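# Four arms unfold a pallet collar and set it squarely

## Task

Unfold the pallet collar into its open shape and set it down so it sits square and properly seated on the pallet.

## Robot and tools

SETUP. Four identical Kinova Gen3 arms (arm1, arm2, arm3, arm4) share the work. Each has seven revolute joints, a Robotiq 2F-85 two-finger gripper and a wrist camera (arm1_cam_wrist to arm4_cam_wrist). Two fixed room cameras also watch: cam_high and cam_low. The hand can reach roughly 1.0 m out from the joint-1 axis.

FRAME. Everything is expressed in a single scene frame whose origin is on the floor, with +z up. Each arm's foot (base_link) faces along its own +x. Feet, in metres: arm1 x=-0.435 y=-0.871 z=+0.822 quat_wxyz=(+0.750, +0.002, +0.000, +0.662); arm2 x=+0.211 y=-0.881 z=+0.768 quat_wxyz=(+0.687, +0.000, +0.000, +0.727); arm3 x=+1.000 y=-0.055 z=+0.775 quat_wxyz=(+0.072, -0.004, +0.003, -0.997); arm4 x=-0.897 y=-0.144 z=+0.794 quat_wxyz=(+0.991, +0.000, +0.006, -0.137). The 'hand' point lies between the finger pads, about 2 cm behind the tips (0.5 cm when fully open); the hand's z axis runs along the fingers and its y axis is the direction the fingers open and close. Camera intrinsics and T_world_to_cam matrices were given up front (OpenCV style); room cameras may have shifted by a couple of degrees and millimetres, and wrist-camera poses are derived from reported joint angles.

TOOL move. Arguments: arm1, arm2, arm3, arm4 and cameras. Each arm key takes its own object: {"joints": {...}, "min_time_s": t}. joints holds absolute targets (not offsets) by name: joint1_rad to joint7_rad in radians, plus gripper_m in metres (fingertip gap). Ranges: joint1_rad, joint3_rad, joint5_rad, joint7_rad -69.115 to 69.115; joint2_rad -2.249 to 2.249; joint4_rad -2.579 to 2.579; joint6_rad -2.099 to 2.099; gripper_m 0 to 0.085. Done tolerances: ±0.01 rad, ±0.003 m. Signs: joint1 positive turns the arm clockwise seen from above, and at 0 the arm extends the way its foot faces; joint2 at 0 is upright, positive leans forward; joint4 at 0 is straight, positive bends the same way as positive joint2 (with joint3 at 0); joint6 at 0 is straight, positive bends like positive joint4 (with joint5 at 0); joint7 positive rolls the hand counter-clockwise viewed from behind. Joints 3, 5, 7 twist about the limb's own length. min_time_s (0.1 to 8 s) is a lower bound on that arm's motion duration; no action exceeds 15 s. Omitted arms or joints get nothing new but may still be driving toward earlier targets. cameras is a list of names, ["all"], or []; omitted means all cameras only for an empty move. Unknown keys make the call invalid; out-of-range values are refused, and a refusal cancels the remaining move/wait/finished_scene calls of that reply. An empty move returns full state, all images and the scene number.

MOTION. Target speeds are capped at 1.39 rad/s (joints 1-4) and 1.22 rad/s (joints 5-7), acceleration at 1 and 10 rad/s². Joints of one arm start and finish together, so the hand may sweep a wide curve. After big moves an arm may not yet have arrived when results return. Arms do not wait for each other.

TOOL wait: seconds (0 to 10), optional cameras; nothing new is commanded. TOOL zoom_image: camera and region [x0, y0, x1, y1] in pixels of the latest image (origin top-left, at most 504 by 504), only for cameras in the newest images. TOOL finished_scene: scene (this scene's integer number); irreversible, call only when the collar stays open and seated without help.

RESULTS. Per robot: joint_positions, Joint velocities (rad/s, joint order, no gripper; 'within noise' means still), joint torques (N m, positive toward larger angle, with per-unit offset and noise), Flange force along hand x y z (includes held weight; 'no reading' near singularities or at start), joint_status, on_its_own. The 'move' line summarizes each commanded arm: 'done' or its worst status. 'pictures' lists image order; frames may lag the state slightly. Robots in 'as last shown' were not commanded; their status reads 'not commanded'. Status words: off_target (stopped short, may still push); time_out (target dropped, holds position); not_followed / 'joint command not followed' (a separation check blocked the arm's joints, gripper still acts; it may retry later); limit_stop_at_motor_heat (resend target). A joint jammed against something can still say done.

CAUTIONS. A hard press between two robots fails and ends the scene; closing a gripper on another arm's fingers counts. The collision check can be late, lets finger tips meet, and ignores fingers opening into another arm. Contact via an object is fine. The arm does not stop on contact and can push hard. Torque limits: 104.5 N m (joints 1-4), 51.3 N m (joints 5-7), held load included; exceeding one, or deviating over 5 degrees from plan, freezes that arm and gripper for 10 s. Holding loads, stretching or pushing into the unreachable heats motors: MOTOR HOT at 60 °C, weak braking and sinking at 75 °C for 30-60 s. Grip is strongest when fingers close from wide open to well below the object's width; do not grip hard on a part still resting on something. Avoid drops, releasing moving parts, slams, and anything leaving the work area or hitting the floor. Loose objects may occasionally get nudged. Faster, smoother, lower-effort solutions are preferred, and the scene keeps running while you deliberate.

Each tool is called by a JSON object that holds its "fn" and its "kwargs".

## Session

{"fn": "move", "kwargs": {"cameras": ["all"]}}

Scene clock: 0.00 s.
Joint torques (N m): no reading
Flange force (N): no reading
Joint velocities: within noise
arm1.joint_positions: joint1_rad=+0.123 joint2_rad=-0.301 joint3_rad=-0.054 joint4_rad=+1.535 joint5_rad=-0.014 joint6_rad=+2.018 joint7_rad=+1.958 gripper_m=+0.085
arm1.joint_status: not commanded
arm1.hand: x=-0.3895 y=-0.7413 z=+1.3037 quat_wxyz=(+0.047, +0.772, -0.633, +0.026) (m; scene frame)
arm2.joint_positions: joint1_rad=+0.278 joint2_rad=-0.305 joint3_rad=-0.059 joint4_rad=+1.563 joint5_rad=-0.073 joint6_rad=+2.064 joint7_rad=+1.479 gripper_m=+0.085
arm2.joint_status: not commanded
arm2.hand: x=+0.2322 y=-0.7667 z=+1.2451 quat_wxyz=(+0.083, +0.618, -0.781, +0.043) (m; scene frame)
arm3.joint_positions: joint1_rad=+0.368 joint2_rad=-0.351 joint3_rad=-0.122 joint4_rad=+1.572 joint5_rad=-0.014 joint6_rad=+2.059 joint7_rad=+1.341 gripper_m=+0.085
arm3.joint_status: not commanded
arm3.hand: x=+0.8987 y=-0.0339 z=+1.2552 quat_wxyz=(+0.021, -0.984, +0.167, -0.065) (m; scene frame)
arm4.joint_positions: joint1_rad=-0.442 joint2_rad=-0.407 joint3_rad=-0.070 joint4_rad=+1.482 joint5_rad=-0.023 joint6_rad=+1.964 joint7_rad=+1.516 gripper_m=+0.085
arm4.joint_status: not commanded
arm4.hand: x=-0.7507 y=-0.1242 z=+1.3034 quat_wxyz=(-0.045, +0.093, -0.995, -0.005) (m; scene frame)
pictures: arm1_cam_wrist, arm2_cam_wrist, arm3_cam_wrist, arm4_cam_wrist, cam_high, cam_low
camera_calibration:
arm1_cam_wrist: T_world_to_cam=[[-0.976488, -0.202195, 0.0747579, -0.63303], [-0.207657, 0.97537, -0.0743764, 0.792012], [-0.0578781, -0.0881517, -0.994424, 1.35773], [0, 0, 0, 1]] pos_world=[-0.375097, -0.780813, 1.45639]
arm2_cam_wrist: T_world_to_cam=[[-0.973531, 0.225882, 0.0348507, 0.354515], [0.216252, 0.959709, -0.179429, 0.963869], [-0.0739763, -0.167143, -0.983153, 1.25732], [0, 0, 0, 1]] pos_world=[0.229705, -0.794959, 1.39673]
arm3_cam_wrist: T_world_to_cam=[[-0.315543, -0.946939, -0.061145, 0.327525], [-0.941051, 0.320556, -0.108012, 1.04475], [0.121881, 0.0234582, -0.992267, 1.28431], [0, 0, 0, 1]] pos_world=[0.929982, -0.0548832, 1.40725]
arm4_cam_wrist: T_world_to_cam=[[-0.190297, 0.981697, 0.00765589, -0.0325979], [0.97799, 0.188887, 0.0886408, 0.692766], [0.0855723, 0.0243555, -0.996034, 1.51422], [0, 0, 0, 1]] pos_world=[-0.813297, -0.135733, 1.44706]

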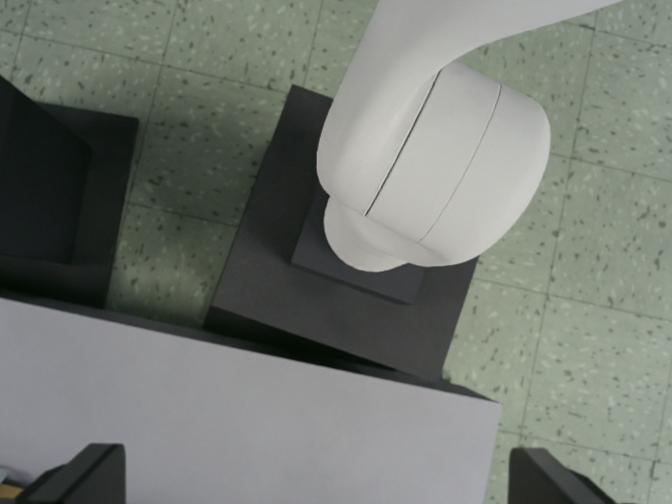

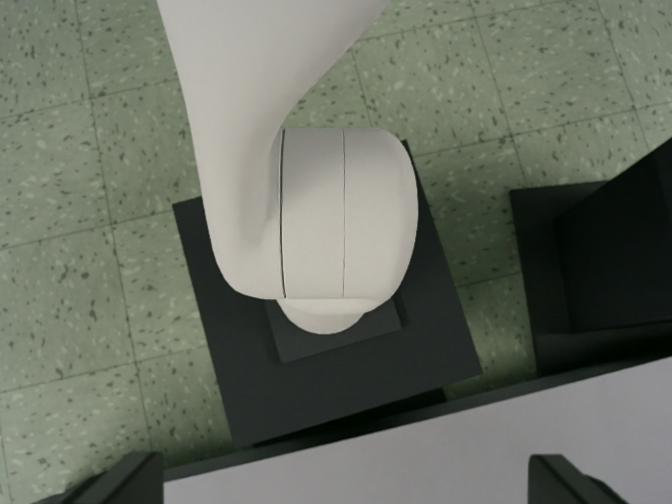

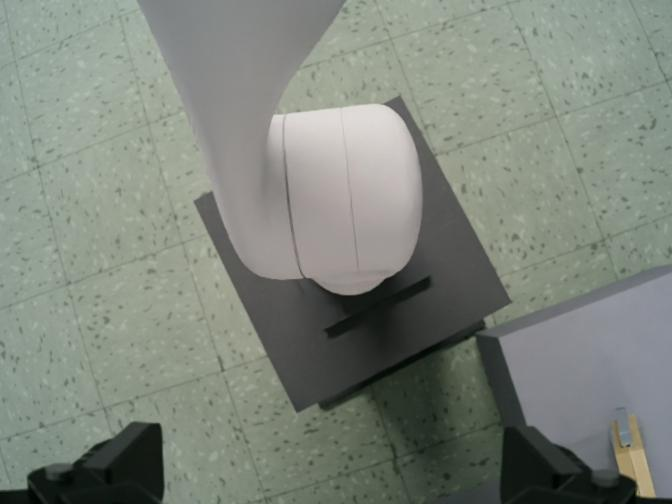

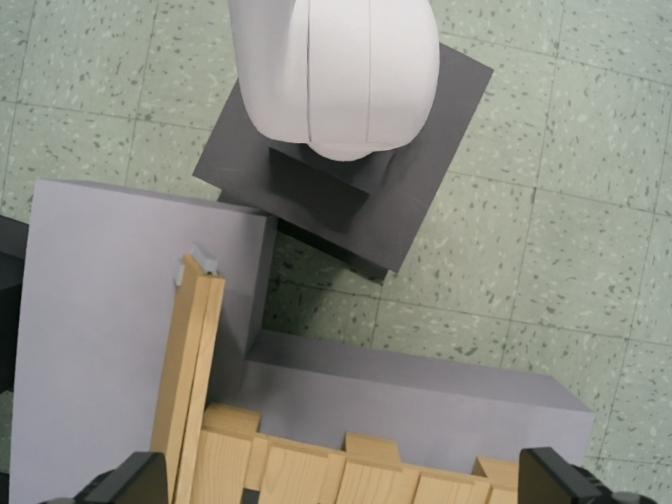

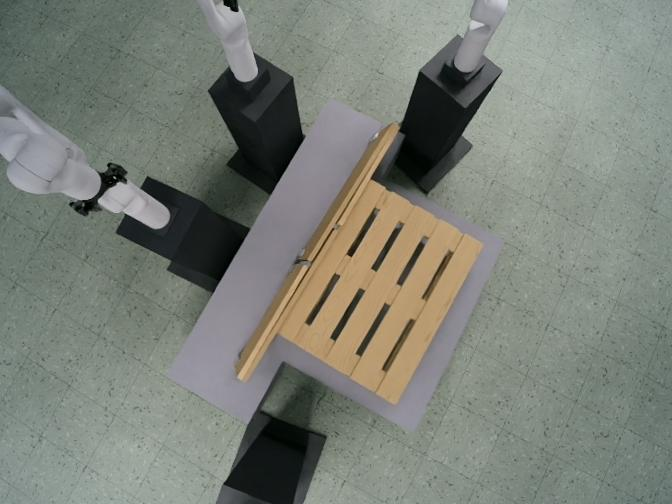

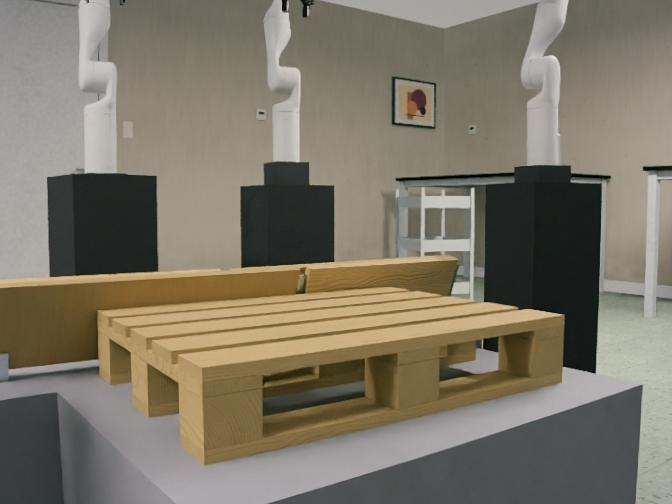

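{"fn": "zoom_image", "kwargs": {"camera": "cam_high", "region": [340, 110, 420, 200]}}

{"fn": "zoom_image", "kwargs": {"camera": "cam_high", "region": [225, 310, 305, 400]}}

{"fn": "zoom_image", "kwargs": {"camera": "cam_high", "region": [360, 360, 440, 420]}}

{"fn": "zoom_image", "kwargs": {"camera": "cam_high", "region": [440, 210, 510, 280]}}

{"fn": "zoom_image", "kwargs": {"camera": "cam_high", "region": [275, 200, 365, 290]}}

Scaled by 5.600 from the camera's 672x504 image, which has a finer 960x720 frame.

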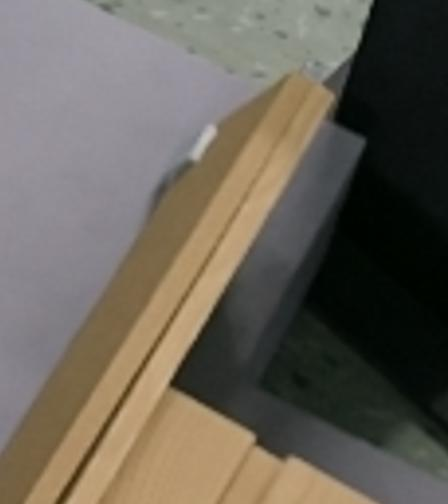

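Scaled by 5.600 from the camera's 672x504 image, which has a finer 960x720 frame.

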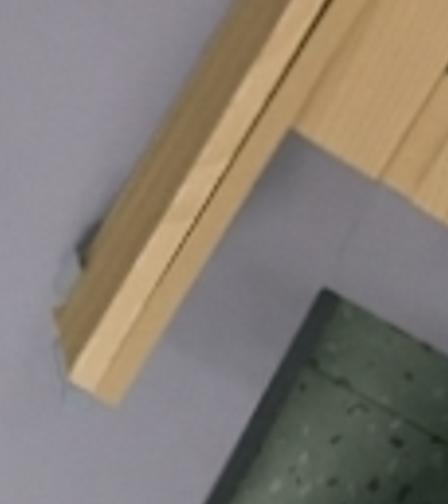

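Scaled by 6.300 from the camera's 672x504 image, which has a finer 960x720 frame.

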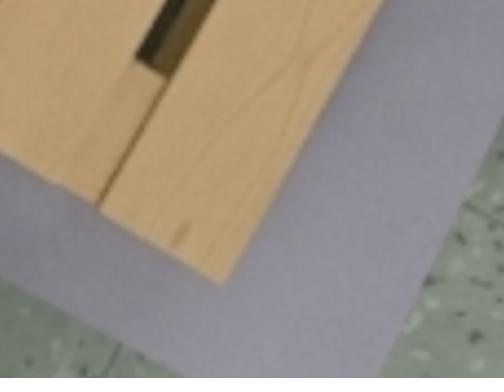

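Scaled by 7.200 from the camera's 672x504 image, which has a finer 960x720 frame.

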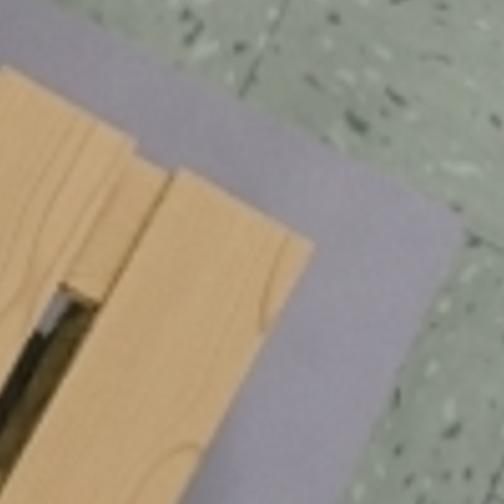

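Scaled by 5.600 from the camera's 672x504 image, which has a finer 960x720 frame.

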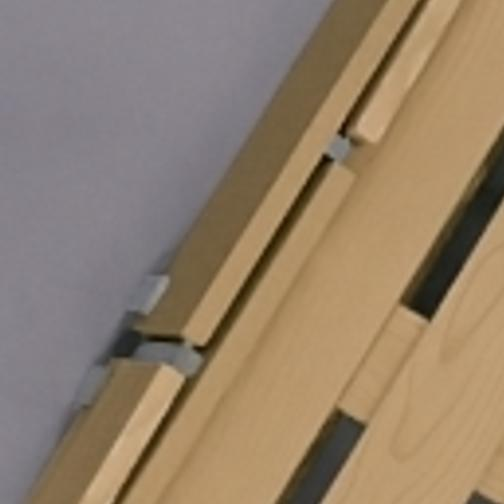

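{"fn": "move", "kwargs": {"arm1": {"joints": {"joint1_rad": 0.0689, "joint2_rad": 1.354, "joint3_rad": 0, "joint4_rad": 1.2366, "joint5_rad": 0, "joint6_rad": 0.551, "joint7_rad": 0.1585}, "min_time_s": 3}, "arm2": {"joints": {"joint1_rad": 0.0276, "joint2_rad": 1.1997, "joint3_rad": 0, "joint4_rad": 1.4322, "joint5_rad": 0, "joint6_rad": 0.5096, "joint7_rad": 3.0777}, "min_time_s": 3}, "arm3": {"joints": {"joint1_rad": -0.3045, "joint2_rad": 0.7067, "joint3_rad": 0, "joint4_rad": 1.9054, "joint5_rad": 0, "joint6_rad": 0.5295, "joint7_rad": 1.3525}, "min_time_s": 3}, "arm4": {"joints": {"joint1_rad": 0.0786, "joint2_rad": 0.6262, "joint3_rad": 0, "joint4_rad": 2.2609, "joint5_rad": 0, "joint6_rad": 0.2427, "joint7_rad": 2.1545}, "min_time_s": 3}, "cameras": ["arm1_cam_wrist", "arm2_cam_wrist", "arm3_cam_wrist", "arm4_cam_wrist"]}}

Scene clock: 36.87 s.
Joint torques (N m): arm1=[1.39 -24.08 1.03 -5.29 0.53 0.36 -0.34] | arm2=[-0.97 -23.98 1.08 -2.98 0.09 0.02 0.03] | arm3=[0.46 -15.63 1.57 -3.51 -0.25 -0.27 -0.24] | arm4=[1.73 -13.64 2.31 -1.98 -0.14 0.72 0.27]
Flange force (N): arm1=[3.0 -3.6 -0.6] | arm2=[1.9 -6.7 2.3] | arm3=[-1.7 0.2 -5.3] | arm4=[-1.6 5.5 0.4]
move: arm1 done; arm2 done; arm3 done; arm4 done
Joint velocities: within noise
arm1.joint_positions: joint1_rad=+0.069 joint2_rad=+1.354 joint3_rad=+0.000 joint4_rad=+1.237 joint5_rad=+0.000 joint6_rad=+0.551 joint7_rad=+0.159 gripper_m=+0.085
arm1.joint_status: all done
arm1.hand: x=-0.3001 y=-0.3101 z=+0.6198 quat_wxyz=(+0.001, -0.018, -1.000, -0.002) (m; scene frame)
arm2.joint_positions: joint1_rad=+0.028 joint2_rad=+1.200 joint3_rad=+0.000 joint4_rad=+1.432 joint5_rad=+0.000 joint6_rad=+0.510 joint7_rad=+3.078 gripper_m=+0.085
arm2.joint_status: all done
arm2.hand: x=+0.2208 y=-0.3345 z=+0.6199 quat_wxyz=(+0.000, +1.000, -0.018, +0.000) (m; scene frame)
arm3.joint_positions: joint1_rad=-0.304 joint2_rad=+0.707 joint3_rad=+0.000 joint4_rad=+1.905 joint5_rad=+0.000 joint6_rad=+0.529 joint7_rad=+1.352 gripper_m=+0.085
arm3.joint_status: all done
arm3.hand: x=+0.5999 y=-0.2207 z=+0.7996 quat_wxyz=(+0.003, -0.993, -0.115, +0.004) (m; scene frame)
arm4.joint_positions: joint1_rad=+0.079 joint2_rad=+0.626 joint3_rad=+0.000 joint4_rad=+2.261 joint5_rad=+0.000 joint6_rad=+0.243 joint7_rad=+2.154 gripper_m=+0.085
arm4.joint_status: all done
arm4.hand: x=-0.5970 y=-0.2813 z=+0.8002 quat_wxyz=(+0.001, +0.115, -0.993, +0.001) (m; scene frame)
pictures: arm1_cam_wrist, arm2_cam_wrist, arm3_cam_wrist, arm4_cam_wrist
camera_calibration:
arm1_cam_wrist: T_world_to_cam=[[0.0223327, 0.999092, 0.0362721, 0.288766], [0.999487, -0.0231453, 0.0221385, 0.331882], [0.022958, 0.0357591, -0.999097, 0.786469], [0, 0, 0, 1]] pos_world=[-0.356217, -0.308945, 0.767937]
arm2_cam_wrist: T_world_to_cam=[[-0.0291246, -0.999574, -0.00180573, -0.328062], [-0.999572, 0.0291193, 0.00288364, 0.283498], [-0.00282983, 0.00188894, -0.999994, 0.765291], [0, 0, 0, 1]] pos_world=[0.275987, -0.337623, 0.763877]
arm3_cam_wrist: T_world_to_cam=[[0.239387, -0.970894, -0.00770297, -0.352544], [-0.970693, -0.239496, 0.0199049, 0.566153], [-0.0211704, 0.00271224, -0.999772, 0.960201], [0, 0, 0, 1]] pos_world=[0.654283, -0.209296, 0.945997]
arm4_cam_wrist: T_world_to_cam=[[-0.232475, 0.972594, 0.00397079, 0.129942], [0.972593, 0.232489, -0.00353319, 0.699508], [-0.00435953, 0.00304058, -0.999986, 0.94722], [0, 0, 0, 1]] pos_world=[-0.645999, -0.291889, 0.949162]

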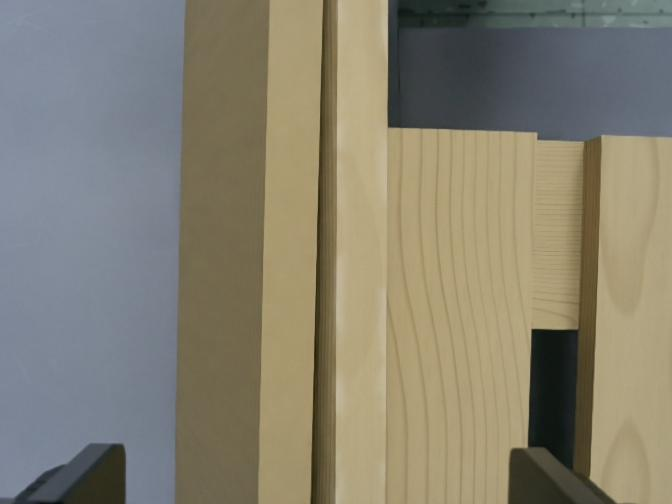

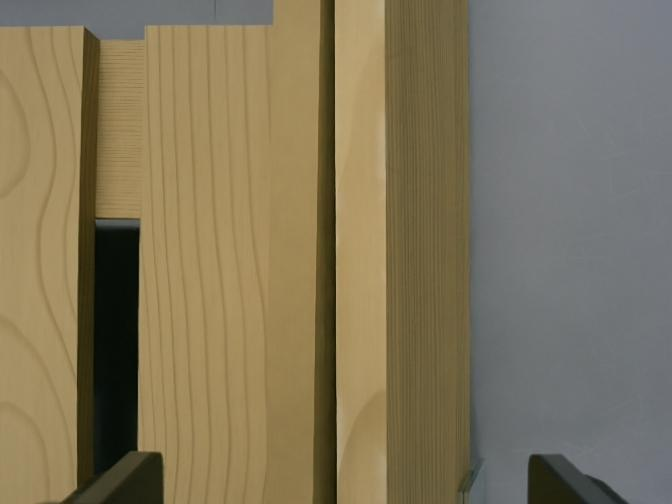

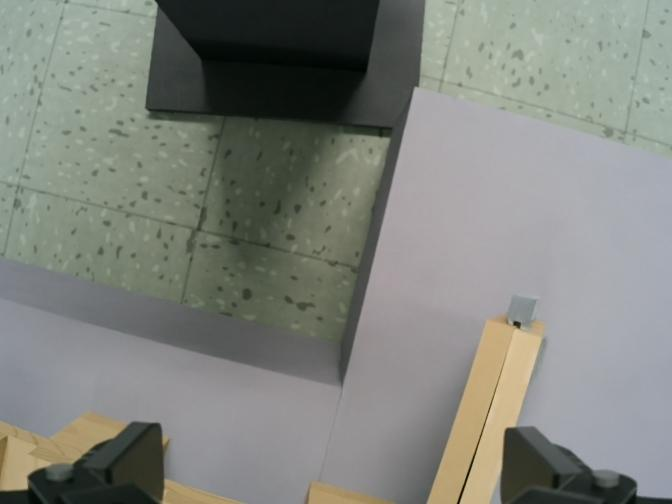

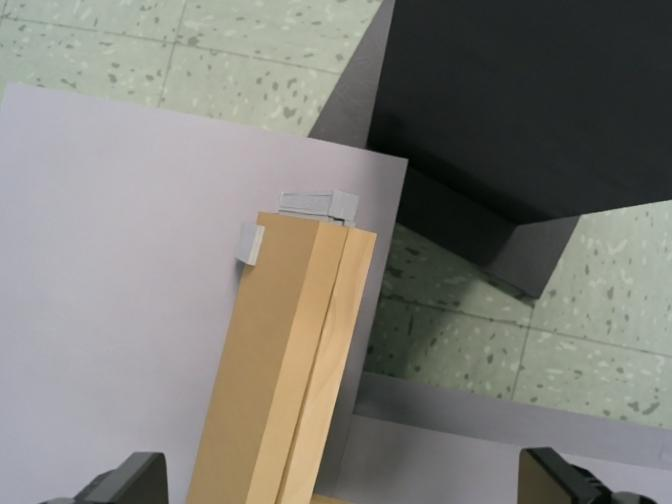

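{"fn": "move", "kwargs": {"arm1": {"joints": {"joint1_rad": 0.0696, "joint2_rad": 1.6451, "joint4_rad": 0.9847, "joint6_rad": 0.5117, "joint7_rad": 0.1592, "gripper_m": 0.076}, "min_time_s": 2.2}, "arm2": {"joints": {"joint1_rad": 0.0276, "joint2_rad": 1.4809, "joint4_rad": 1.2451, "joint6_rad": 0.4156, "joint7_rad": 3.0777, "gripper_m": 0.076}, "min_time_s": 2.2}, "cameras": []}}

{"fn": "move", "kwargs": {"arm1": {"joints": {"joint1_rad": 0.0855, "joint2_rad": 1.5966, "joint4_rad": 1.1866, "joint6_rad": 0.3583, "joint7_rad": 0.1751}, "min_time_s": 3}, "arm2": {"joints": {"joint1_rad": 0.025, "joint2_rad": 1.4443, "joint4_rad": 1.4266, "joint6_rad": 0.2707, "joint7_rad": 3.0751}, "min_time_s": 3}, "cameras": []}}

{"fn": "move", "kwargs": {"arm1": {"joints": {"joint1_rad": 0.0959, "joint2_rad": 1.5778, "joint4_rad": 1.287, "joint6_rad": 0.2768, "joint7_rad": 0.1855}, "min_time_s": 2.5}, "arm2": {"joints": {"joint1_rad": 0.0234, "joint2_rad": 1.4306, "joint4_rad": 1.5197, "joint6_rad": 0.1913, "joint7_rad": 3.0735}, "min_time_s": 2.5}, "cameras": ["arm1_cam_wrist", "arm2_cam_wrist", "cam_low"]}}

{"fn": "move", "kwargs": {"arm1": {"joints": {"joint2_rad": 1.2826, "joint4_rad": 1.5242, "joint6_rad": 0.3348}, "min_time_s": 1.5}, "arm2": {"joints": {"joint2_rad": 1.1345, "joint4_rad": 1.6998, "joint6_rad": 0.3074}, "min_time_s": 1.5}, "cameras": []}}

{"fn": "move", "kwargs": {"arm1": {"joints": {"joint1_rad": 0.4211, "joint2_rad": 1.2572, "joint4_rad": 1.3286, "joint6_rad": 0.5559, "joint7_rad": 0.5107, "gripper_m": 0.06}, "min_time_s": 2}, "arm2": {"joints": {"joint1_rad": -0.2526, "joint2_rad": 1.094, "joint4_rad": 1.5408, "joint6_rad": 0.5068, "joint7_rad": 2.7975, "gripper_m": 0.06}, "min_time_s": 2}, "cameras": ["arm1_cam_wrist", "arm2_cam_wrist", "arm3_cam_wrist", "arm4_cam_wrist", "cam_low"]}}

{"fn": "zoom_image", "kwargs": {"camera": "arm1_cam_wrist", "region": [240, 300, 480, 480]}}

{"fn": "zoom_image", "kwargs": {"camera": "arm2_cam_wrist", "region": [240, 300, 480, 480]}}

Scene clock: 51.10 s.
Joint torques (N m): arm1=[1.36 -24.23 1.05 -4.97 0.52 0.37 -0.34] | arm2=[-0.87 -24.38 1.03 -2.25 0.14 0.04 0.05] | arm3=[0.43 -15.63 1.57 -3.5 -0.23 -0.26 -0.24] | arm4=[1.71 -13.6 2.39 -1.99 -0.14 0.72 0.26]
Flange force (N): arm1=[3.0 -4.0 -1.7] | arm2=[1.6 -6.5 3.5] | arm3=[-1.7 0.1 -5.3] | arm4=[-1.5 5.4 0.3]
move: arm1 done; arm2 done
Joint velocities: within noise
arm1.joint_positions: joint1_rad=+0.070 joint2_rad=+1.645 joint3_rad=+0.000 joint4_rad=+0.985 joint5_rad=+0.000 joint6_rad=+0.512 joint7_rad=+0.159 gripper_m=+0.076
arm1.joint_status: all done
arm1.hand: x=-0.3004 y=-0.3116 z=+0.4918 quat_wxyz=(+0.001, -0.018, -1.000, -0.002) (m; scene frame)
arm2.joint_positions: joint1_rad=+0.028 joint2_rad=+1.481 joint3_rad=+0.000 joint4_rad=+1.245 joint5_rad=+0.000 joint6_rad=+0.416 joint7_rad=+3.078 gripper_m=+0.076
arm2.joint_status: all done
arm2.hand: x=+0.2208 y=-0.3340 z=+0.4919 quat_wxyz=(+0.000, +1.000, -0.018, +0.000) (m; scene frame)
arm3, arm4: as last shown
pictures: none
No camera images: "cameras" was empty.

Scene clock: 54.40 s.
Joint torques (N m): arm1=[1.15 -24.17 0.84 -4.76 0.51 -0.11 -0.35] | arm2=[-0.93 -23.07 1.13 -1.1 0.13 0.02 0.06] | arm3=[0.43 -15.65 1.59 -3.49 -0.25 -0.28 -0.22] | arm4=[1.75 -13.66 2.36 -2.01 -0.16 0.7 0.32]
Flange force (N): arm1=[3.3 -5.1 -1.3] | arm2=[1.9 -5.4 3.3] | arm3=[-1.8 0.2 -5.3] | arm4=[-1.7 5.6 0.3]
move: arm1 done; arm2 done
Joint velocities: within noise
arm1.joint_positions: joint1_rad=+0.086 joint2_rad=+1.597 joint3_rad=+0.000 joint4_rad=+1.187 joint5_rad=+0.000 joint6_rad=+0.358 joint7_rad=+0.175 gripper_m=+0.076
arm1.joint_status: all done
arm1.hand: x=-0.3005 y=-0.3556 z=+0.4917 quat_wxyz=(+0.001, -0.018, -1.000, -0.002) (m; scene frame)
arm2.joint_positions: joint1_rad=+0.025 joint2_rad=+1.444 joint3_rad=+0.000 joint4_rad=+1.427 joint5_rad=+0.000 joint6_rad=+0.271 joint7_rad=+3.075 gripper_m=+0.076
arm2.joint_status: all done
arm2.hand: x=+0.2207 y=-0.3785 z=+0.4918 quat_wxyz=(+0.000, +1.000, -0.018, +0.000) (m; scene frame)
arm3, arm4: as last shown
pictures: none
No camera images: "cameras" was empty.

Scene clock: 57.20 s.
Joint torques (N m): arm1=[1.36 -22.21 1.01 -3.16 0.52 0.37 -0.36] | arm2=[-0.97 -22.44 1.09 -0.27 0.12 0.02 0.08] | arm3=[0.43 -15.65 1.56 -3.52 -0.24 -0.25 -0.24] | arm4=[1.7 -13.65 2.31 -1.98 -0.15 0.76 0.25]
Flange force (N): arm1=[3.6 -3.5 -2.0] | arm2=[2.0 -5.6 3.7] | arm3=[-1.7 0.1 -5.2] | arm4=[-1.5 5.4 0.5]
move: arm1 done; arm2 done
Joint velocities: within noise
arm1.joint_positions: joint1_rad=+0.096 joint2_rad=+1.578 joint3_rad=+0.000 joint4_rad=+1.287 joint5_rad=+0.000 joint6_rad=+0.277 joint7_rad=+0.185 gripper_m=+0.076
arm1.joint_status: all done
arm1.hand: x=-0.3005 y=-0.3807 z=+0.4915 quat_wxyz=(+0.001, -0.018, -1.000, -0.002) (m; scene frame)
arm2.joint_positions: joint1_rad=+0.023 joint2_rad=+1.431 joint3_rad=+0.000 joint4_rad=+1.520 joint5_rad=+0.000 joint6_rad=+0.191 joint7_rad=+3.074 gripper_m=+0.076
arm2.joint_status: all done
arm2.hand: x=+0.2208 y=-0.4035 z=+0.4918 quat_wxyz=(+0.000, +1.000, -0.018, +0.000) (m; scene frame)
arm3, arm4: as last shown
pictures: arm1_cam_wrist, arm2_cam_wrist, cam_low
camera_calibration:
arm1_cam_wrist: T_world_to_cam=[[0.0223327, 0.999092, 0.0362721, 0.363864], [0.999487, -0.0231453, 0.0221385, 0.333491], [0.022958, 0.0357591, -0.999097, 0.660815], [0, 0, 0, 1]] pos_world=[-0.356617, -0.379445, 0.639637]
arm2_cam_wrist: T_world_to_cam=[[-0.0291258, -0.999574, -0.00160585, -0.397394], [-0.999572, 0.0291211, 0.00287782, 0.28578], [-0.00282983, 0.00168898, -0.999995, 0.637341], [0, 0, 0, 1]] pos_world=[0.275887, -0.406623, 0.635877]

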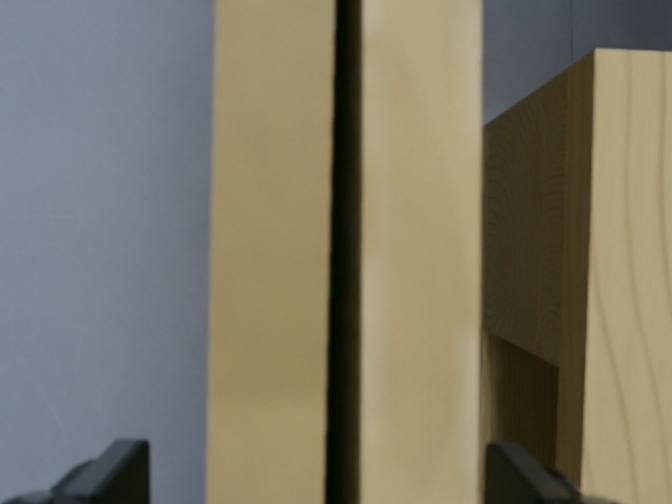

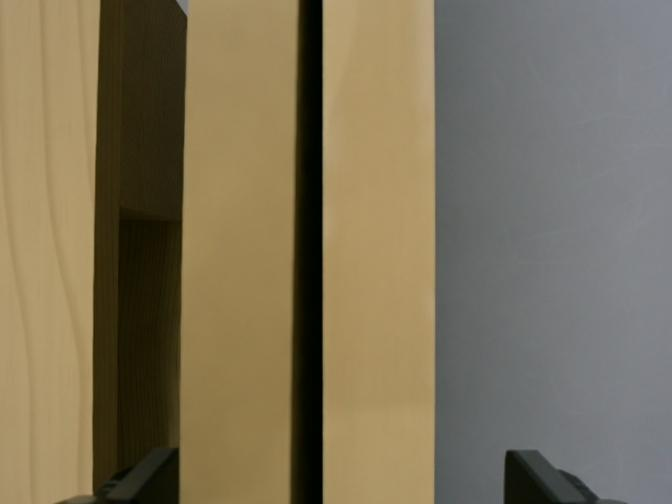

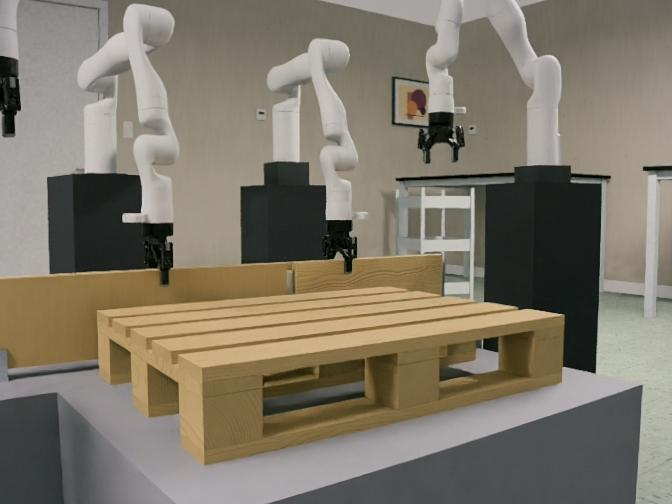

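Scene clock: 59.03 s.
Joint torques (N m): arm1=[1.36 -21.89 0.98 -3.65 0.54 0.34 -0.35] | arm2=[-0.93 -21.72 1 -1.34 0.11 -0.02 0.11] | arm3=[0.45 -15.63 1.6 -3.51 -0.23 -0.25 -0.22] | arm4=[1.73 -13.64 2.31 -2 -0.13 0.69 0.28]
Flange force (N): arm1=[3.6 -3.2 -0.9] | arm2=[2.0 -5.6 2.2] | arm3=[-1.7 0.2 -5.2] | arm4=[-1.7 5.5 0.3]
move: arm1 done; arm2 done
Joint velocities: within noise
arm1.joint_positions: joint1_rad=+0.096 joint2_rad=+1.283 joint3_rad=+0.000 joint4_rad=+1.524 joint5_rad=+0.000 joint6_rad=+0.335 joint7_rad=+0.185 gripper_m=+0.076
arm1.joint_status: all done
arm1.hand: x=-0.3002 y=-0.3811 z=+0.6196 quat_wxyz=(+0.001, -0.018, -1.000, -0.002) (m; scene frame)
arm2.joint_positions: joint1_rad=+0.023 joint2_rad=+1.135 joint3_rad=+0.000 joint4_rad=+1.700 joint5_rad=+0.000 joint6_rad=+0.307 joint7_rad=+3.074 gripper_m=+0.076
arm2.joint_status: all done
arm2.hand: x=+0.2208 y=-0.4036 z=+0.6198 quat_wxyz=(+0.000, +1.000, -0.018, +0.000) (m; scene frame)
arm3, arm4: as last shown
pictures: none
No camera images: "cameras" was empty.

Scene clock: 61.37 s.
Joint torques (N m): arm1=[1.35 -23.54 1 -5.29 0.52 0.36 -0.36] | arm2=[-0.95 -22.95 1.08 -2.99 0.14 0 0.07] | arm3=[0.43 -15.62 1.53 -3.49 -0.21 -0.26 -0.22] | arm4=[1.73 -13.67 2.39 -2.05 -0.16 0.68 0.28]
Flange force (N): arm1=[3.9 -2.1 -0.4] | arm2=[0.1 -6.5 1.6] | arm3=[-1.8 0.2 -5.3] | arm4=[-1.5 5.5 0.3]
move: arm1 done; arm2 done
Joint velocities: within noise
arm1.joint_positions: joint1_rad=+0.421 joint2_rad=+1.257 joint3_rad=+0.000 joint4_rad=+1.329 joint5_rad=+0.000 joint6_rad=+0.556 joint7_rad=+0.511 gripper_m=+0.060
arm1.joint_status: all done
arm1.hand: x=-0.1201 y=-0.3993 z=+0.6591 quat_wxyz=(+0.001, -0.018, -1.000, -0.002) (m; scene frame)
arm2.joint_positions: joint1_rad=-0.253 joint2_rad=+1.094 joint3_rad=+0.000 joint4_rad=+1.541 joint5_rad=+0.000 joint6_rad=+0.507 joint7_rad=+2.797 gripper_m=+0.060
arm2.joint_status: all done
arm2.hand: x=+0.0752 y=-0.3715 z=+0.6599 quat_wxyz=(+0.000, +1.000, -0.018, +0.000) (m; scene frame)
arm3, arm4: as last shown
pictures: arm1_cam_wrist, arm2_cam_wrist, arm3_cam_wrist, arm4_cam_wrist, cam_low
camera_calibration:
arm1_cam_wrist: T_world_to_cam=[[0.0223382, 0.999096, 0.0361701, 0.372524], [0.999489, -0.0231449, 0.0220409, 0.149119], [0.0228581, 0.0356593, -0.999103, 0.824738], [0, 0, 0, 1]] pos_world=[-0.176216, -0.398145, 0.807237]
arm2_cam_wrist: T_world_to_cam=[[-0.0291258, -0.999574, -0.00160585, -0.369375], [-0.999572, 0.0291211, 0.00287782, 0.138927], [-0.00282983, 0.00168898, -0.999995, 0.804975], [0, 0, 0, 1]] pos_world=[0.130387, -0.374623, 0.803977]
arm3_cam_wrist: T_world_to_cam=[[0.239387, -0.970894, -0.00770297, -0.352544], [-0.970693, -0.239496, 0.0199049, 0.566153], [-0.0211704, 0.00271224, -0.999772, 0.960201], [0, 0, 0, 1]] pos_world=[0.654283, -0.209296, 0.945997]
arm4_cam_wrist: T_world_to_cam=[[-0.232475, 0.972594, 0.00397079, 0.129942], [0.972593, 0.232489, -0.00353319, 0.699508], [-0.00435953, 0.00304058, -0.999986, 0.94722], [0, 0, 0, 1]] pos_world=[-0.645999, -0.291889, 0.949162]

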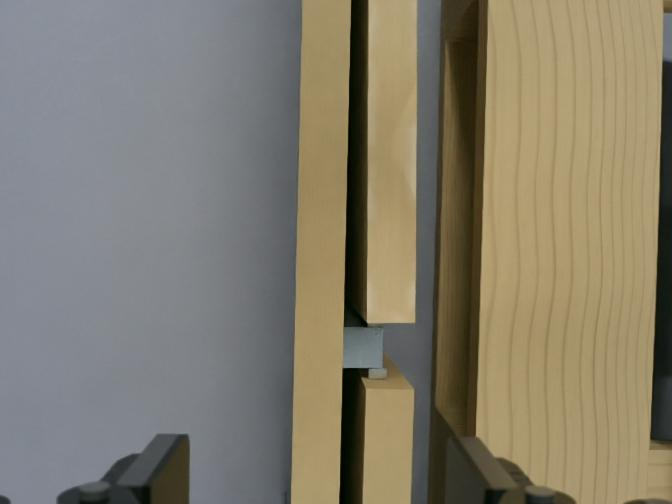

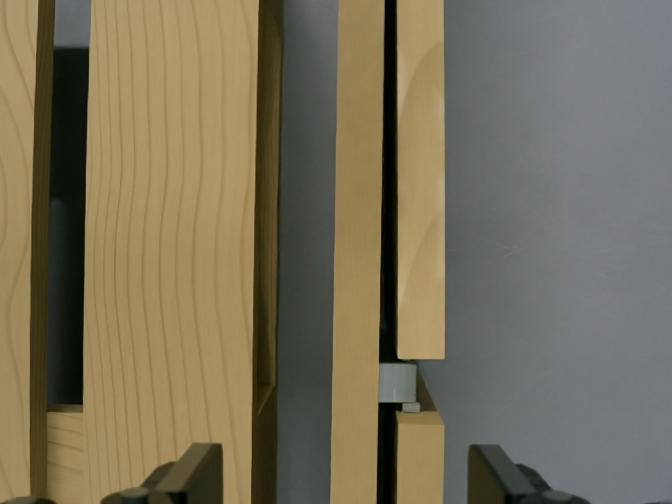

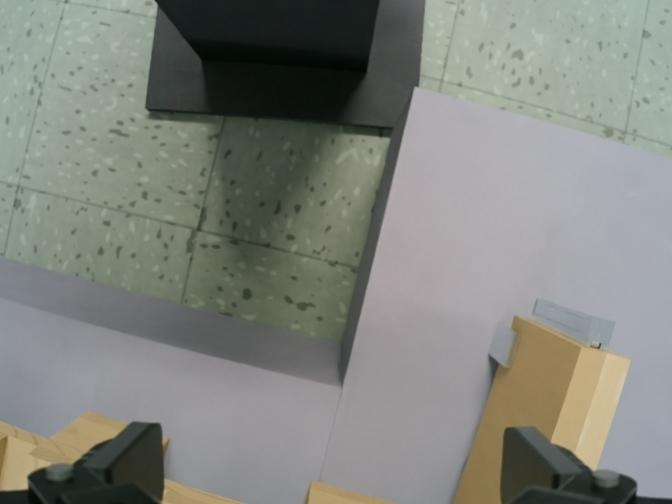

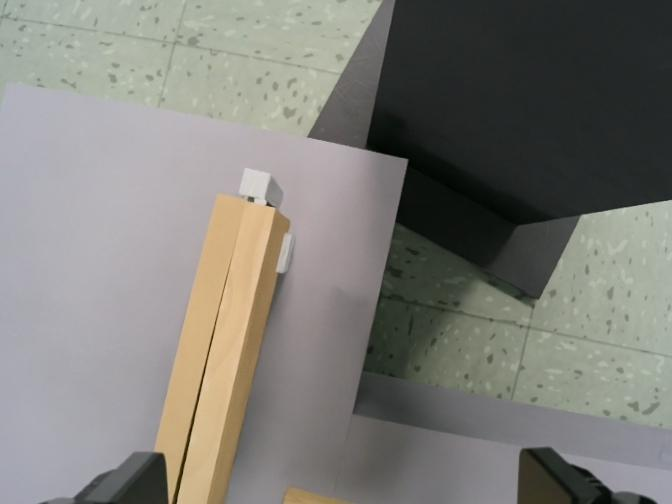

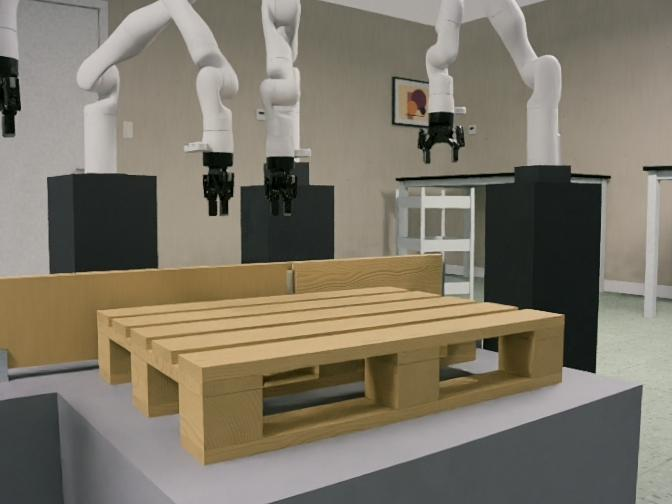

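Scaled by 2.100.

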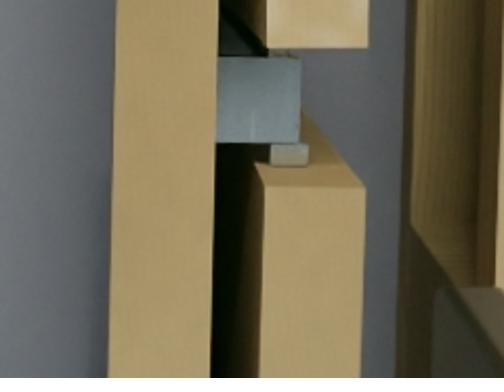

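Scaled by 2.100.

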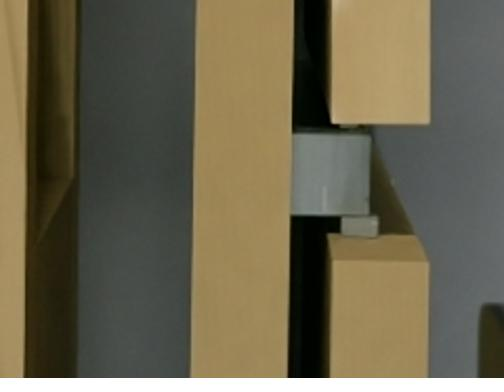

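{"fn": "move", "kwargs": {"arm1": {"joints": {"joint1_rad": 0.4155, "joint2_rad": 1.5551, "joint4_rad": 1.1175, "joint6_rad": 0.469, "joint7_rad": 0.4964}, "min_time_s": 2.5}, "arm2": {"joints": {"joint1_rad": -0.2673, "joint2_rad": 1.3895, "joint4_rad": 1.3957, "joint6_rad": 0.3564, "joint7_rad": 2.7741}, "min_time_s": 2.5}, "cameras": ["arm1_cam_wrist", "arm2_cam_wrist", "cam_low"]}}

{"fn": "zoom_image", "kwargs": {"camera": "cam_low", "region": [180, 190, 340, 310]}}

Scene clock: 73.53 s.
Joint torques (N m): arm1=[3.14 -23.62 2.75 -5.18 0.82 -0.02 -0.46] | arm2=[-1.66 -23.67 0.06 -1.88 -0.09 -0.13 0.04] | arm3=[0.4 -15.63 1.59 -3.52 -0.23 -0.26 -0.23] | arm4=[1.68 -13.65 2.36 -2 -0.19 0.7 0.28]
Flange force (N): arm1=[7.6 -2.4 -3.3] | arm2=[1.3 -6.8 2.9] | arm3=[-1.6 0.0 -5.2] | arm4=[-1.5 5.3 0.3]
move: arm1 done; arm2 done
Joint velocities: within noise
arm1.joint_positions: joint1_rad=+0.416 joint2_rad=+1.555 joint3_rad=+0.000 joint4_rad=+1.117 joint5_rad=+0.000 joint6_rad=+0.469 joint7_rad=+0.496 gripper_m=+0.060
arm1.joint_status: all done
arm1.hand: x=-0.1248 y=-0.3999 z=+0.5226 quat_wxyz=(+0.001, -0.022, -1.000, -0.002) (m; scene frame)
arm2.joint_positions: joint1_rad=-0.267 joint2_rad=+1.389 joint3_rad=+0.000 joint4_rad=+1.396 joint5_rad=+0.000 joint6_rad=+0.356 joint7_rad=+2.774 gripper_m=+0.060
arm2.joint_status: all done
arm2.hand: x=+0.0687 y=-0.3762 z=+0.5230 quat_wxyz=(+0.000, +1.000, -0.022, +0.000) (m; scene frame)
arm3, arm4: as last shown
pictures: arm1_cam_wrist, arm2_cam_wrist, cam_low
camera_calibration:
arm1_cam_wrist: T_world_to_cam=[[0.0310264, 0.998858, 0.036332, 0.379031], [0.999249, -0.0318424, 0.0220988, 0.153176], [0.0232305, 0.0356191, -0.999095, 0.688416], [0, 0, 0, 1]] pos_world=[-0.180813, -0.398241, 0.670637]
arm2_cam_wrist: T_world_to_cam=[[-0.0378296, -0.999283, -0.00155739, -0.373723], [-0.99928, 0.037825, 0.00291163, 0.13611], [-0.00285064, 0.00166641, -0.999995, 0.667959], [0, 0, 0, 1]] pos_world=[0.123778, -0.379716, 0.666977]

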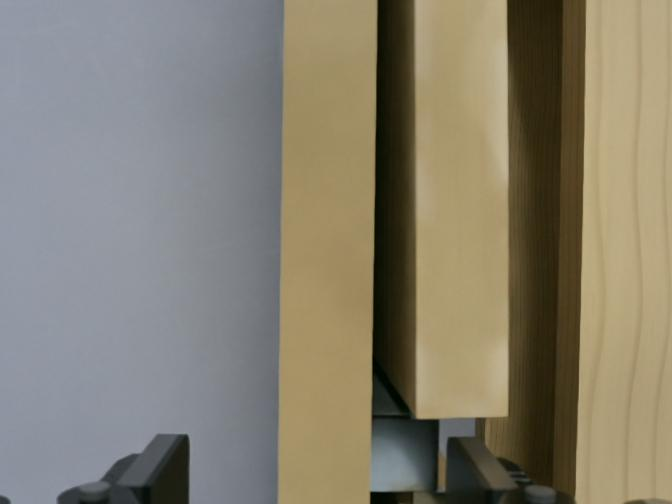

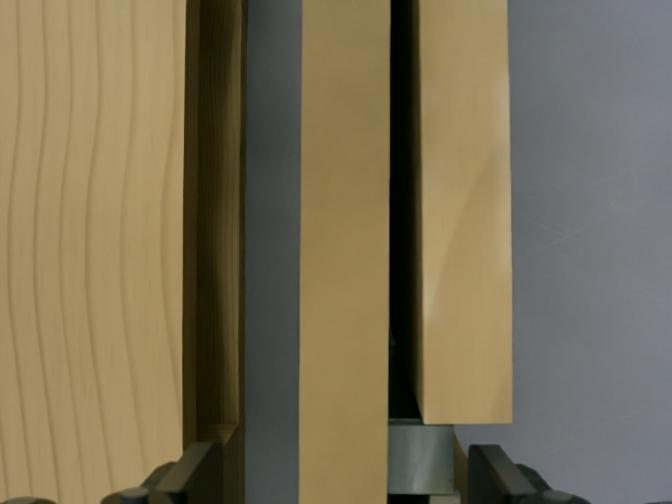

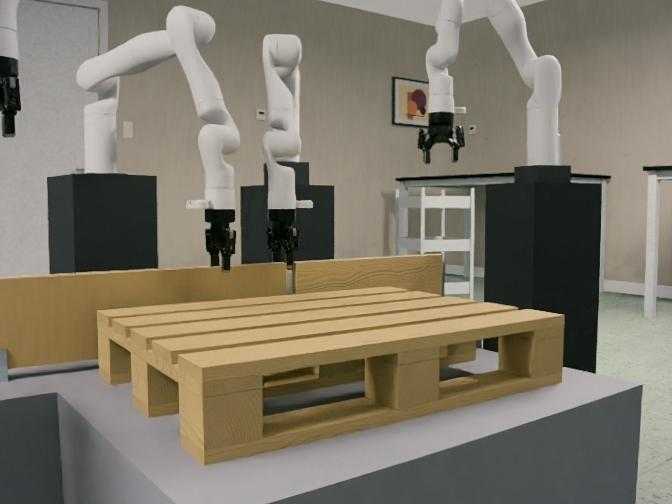

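Scaled by 3.150 from the camera's 672x504 image, which has a finer 960x720 frame.

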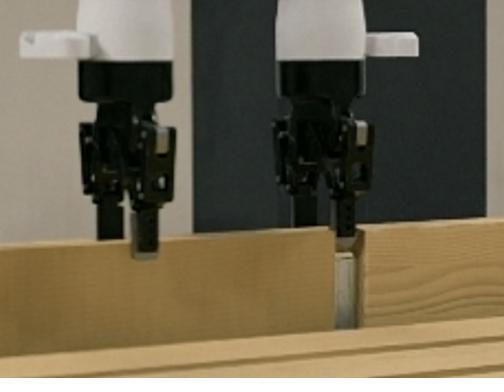

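{"fn": "move", "kwargs": {"arm1": {"joints": {"joint1_rad": 0.413, "joint2_rad": 1.5542, "joint4_rad": 1.1214, "joint6_rad": 0.466, "joint7_rad": 0.4939}, "min_time_s": 0.8}, "cameras": []}}

{"fn": "move", "kwargs": {"arm1": {"joints": {"gripper_m": 0.01}, "min_time_s": 1.5}, "arm2": {"joints": {"gripper_m": 0.01}, "min_time_s": 1.5}, "cameras": ["arm1_cam_wrist", "arm2_cam_wrist"]}}

Scene clock: 77.90 s.
Joint torques (N m): arm1=[1.38 -23.84 0.99 -4.65 0.51 0.39 -0.35] | arm2=[-1.75 -23.62 0.11 -2 -0.11 -0.13 0.05] | arm3=[0.44 -15.65 1.57 -3.48 -0.22 -0.24 -0.24] | arm4=[1.72 -13.68 2.39 -2.01 -0.17 0.7 0.28]
Flange force (N): arm1=[4.4 -2.7 -1.6] | arm2=[1.6 -6.4 2.6] | arm3=[-1.8 0.1 -5.2] | arm4=[-1.6 5.4 0.4]
move: arm1 done
Joint velocities: within noise
arm1.joint_positions: joint1_rad=+0.413 joint2_rad=+1.554 joint3_rad=+0.000 joint4_rad=+1.121 joint5_rad=+0.000 joint6_rad=+0.466 joint7_rad=+0.494 gripper_m=+0.060
arm1.joint_status: all done
arm1.hand: x=-0.1264 y=-0.3999 z=+0.5225 quat_wxyz=(+0.001, -0.022, -1.000, -0.002) (m; scene frame)
arm2.joint_positions: joint1_rad=-0.267 joint2_rad=+1.390 joint3_rad=+0.000 joint4_rad=+1.396 joint5_rad=+0.000 joint6_rad=+0.356 joint7_rad=+2.774 gripper_m=+0.060
arm2.joint_status: not commanded
arm2.hand: x=+0.0687 y=-0.3762 z=+0.5229 quat_wxyz=(+0.000, +1.000, -0.022, +0.000) (m; scene frame)
arm3, arm4: as last shown
pictures: none
No camera images: "cameras" was empty.

Scene clock: 78.77 s.
Joint torques (N m): arm1=[1.49 -19.99 0.8 -3.97 0.39 0.03 -0.41] | arm2=[-1.58 -19.96 0.4 -2.75 0.22 -1.35 0.16] | arm3=[0.44 -15.65 1.59 -3.53 -0.22 -0.24 -0.23] | arm4=[1.72 -13.69 2.36 -2 -0.16 0.71 0.29]
Flange force (N): arm1=[4.5 -2.8 -9.1] | arm2=[1.8 -4.1 -7.7] | arm3=[-1.6 0.1 -5.2] | arm4=[-1.6 5.4 0.5]
move: arm1 off_target; arm2 off_target
Joint velocities: within noise
arm1.joint_positions: joint1_rad=+0.413 joint2_rad=+1.554 joint3_rad=+0.000 joint4_rad=+1.121 joint5_rad=+0.000 joint6_rad=+0.466 joint7_rad=+0.494 gripper_m=+0.018
arm1.joint_status: gripper_m off_target (ended at +0.018, target +0.010)
arm1.hand: x=-0.1264 y=-0.3998 z=+0.5226 quat_wxyz=(+0.001, -0.022, -1.000, -0.002) (m; scene frame)
arm2.joint_positions: joint1_rad=-0.267 joint2_rad=+1.390 joint3_rad=+0.000 joint4_rad=+1.396 joint5_rad=+0.000 joint6_rad=+0.356 joint7_rad=+2.774 gripper_m=+0.018
arm2.joint_status: gripper_m off_target (ended at +0.018, target +0.010)
arm2.hand: x=+0.0687 y=-0.3762 z=+0.5229 quat_wxyz=(+0.000, +1.000, -0.022, +0.000) (m; scene frame)
arm3.joint_positions: joint1_rad=-0.304 joint2_rad=+0.707 joint3_rad=+0.000 joint4_rad=+1.905 joint5_rad=+0.000 joint6_rad=+0.529 joint7_rad=+1.352 gripper_m=+0.085
arm3.joint_status: not commanded
arm3.hand: x=+0.5999 y=-0.2207 z=+0.7996 quat_wxyz=(+0.003, -0.993, -0.115, +0.004) (m; scene frame)
arm4.joint_positions: joint1_rad=+0.079 joint2_rad=+0.626 joint3_rad=+0.000 joint4_rad=+2.261 joint5_rad=+0.000 joint6_rad=+0.243 joint7_rad=+2.154 gripper_m=+0.085
arm4.joint_status: not commanded
arm4.hand: x=-0.5970 y=-0.2813 z=+0.8002 quat_wxyz=(+0.001, +0.115, -0.993, +0.001) (m; scene frame)
pictures: arm1_cam_wrist, arm2_cam_wrist
camera_calibration:
arm1_cam_wrist: T_world_to_cam=[[0.0309293, 0.998861, 0.0363303, 0.378968], [0.999252, -0.0317453, 0.0221016, 0.154916], [0.0232297, 0.0356195, -0.999095, 0.688452], [0, 0, 0, 1]] pos_world=[-0.182513, -0.398141, 0.670637]
arm2_cam_wrist: T_world_to_cam=[[-0.0378296, -0.999283, -0.00155739, -0.373823], [-0.99928, 0.037825, 0.00291163, 0.136114], [-0.00285064, 0.00166641, -0.999995, 0.667959], [0, 0, 0, 1]] pos_world=[0.123778, -0.379816, 0.666977]

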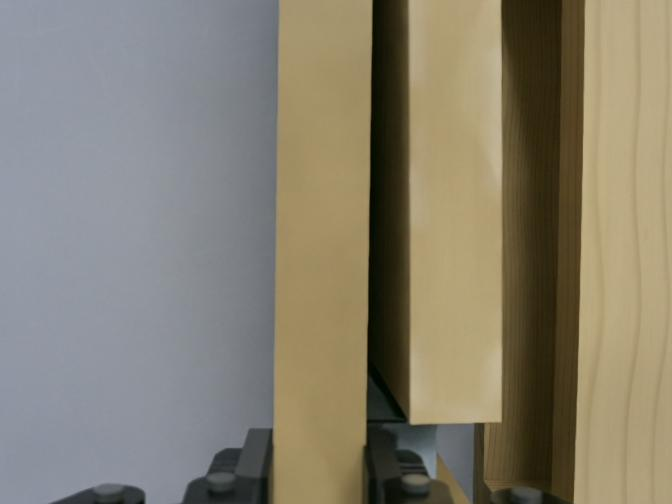

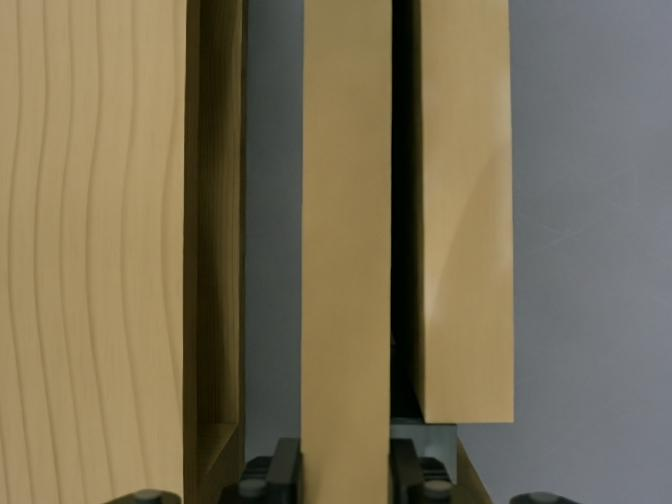

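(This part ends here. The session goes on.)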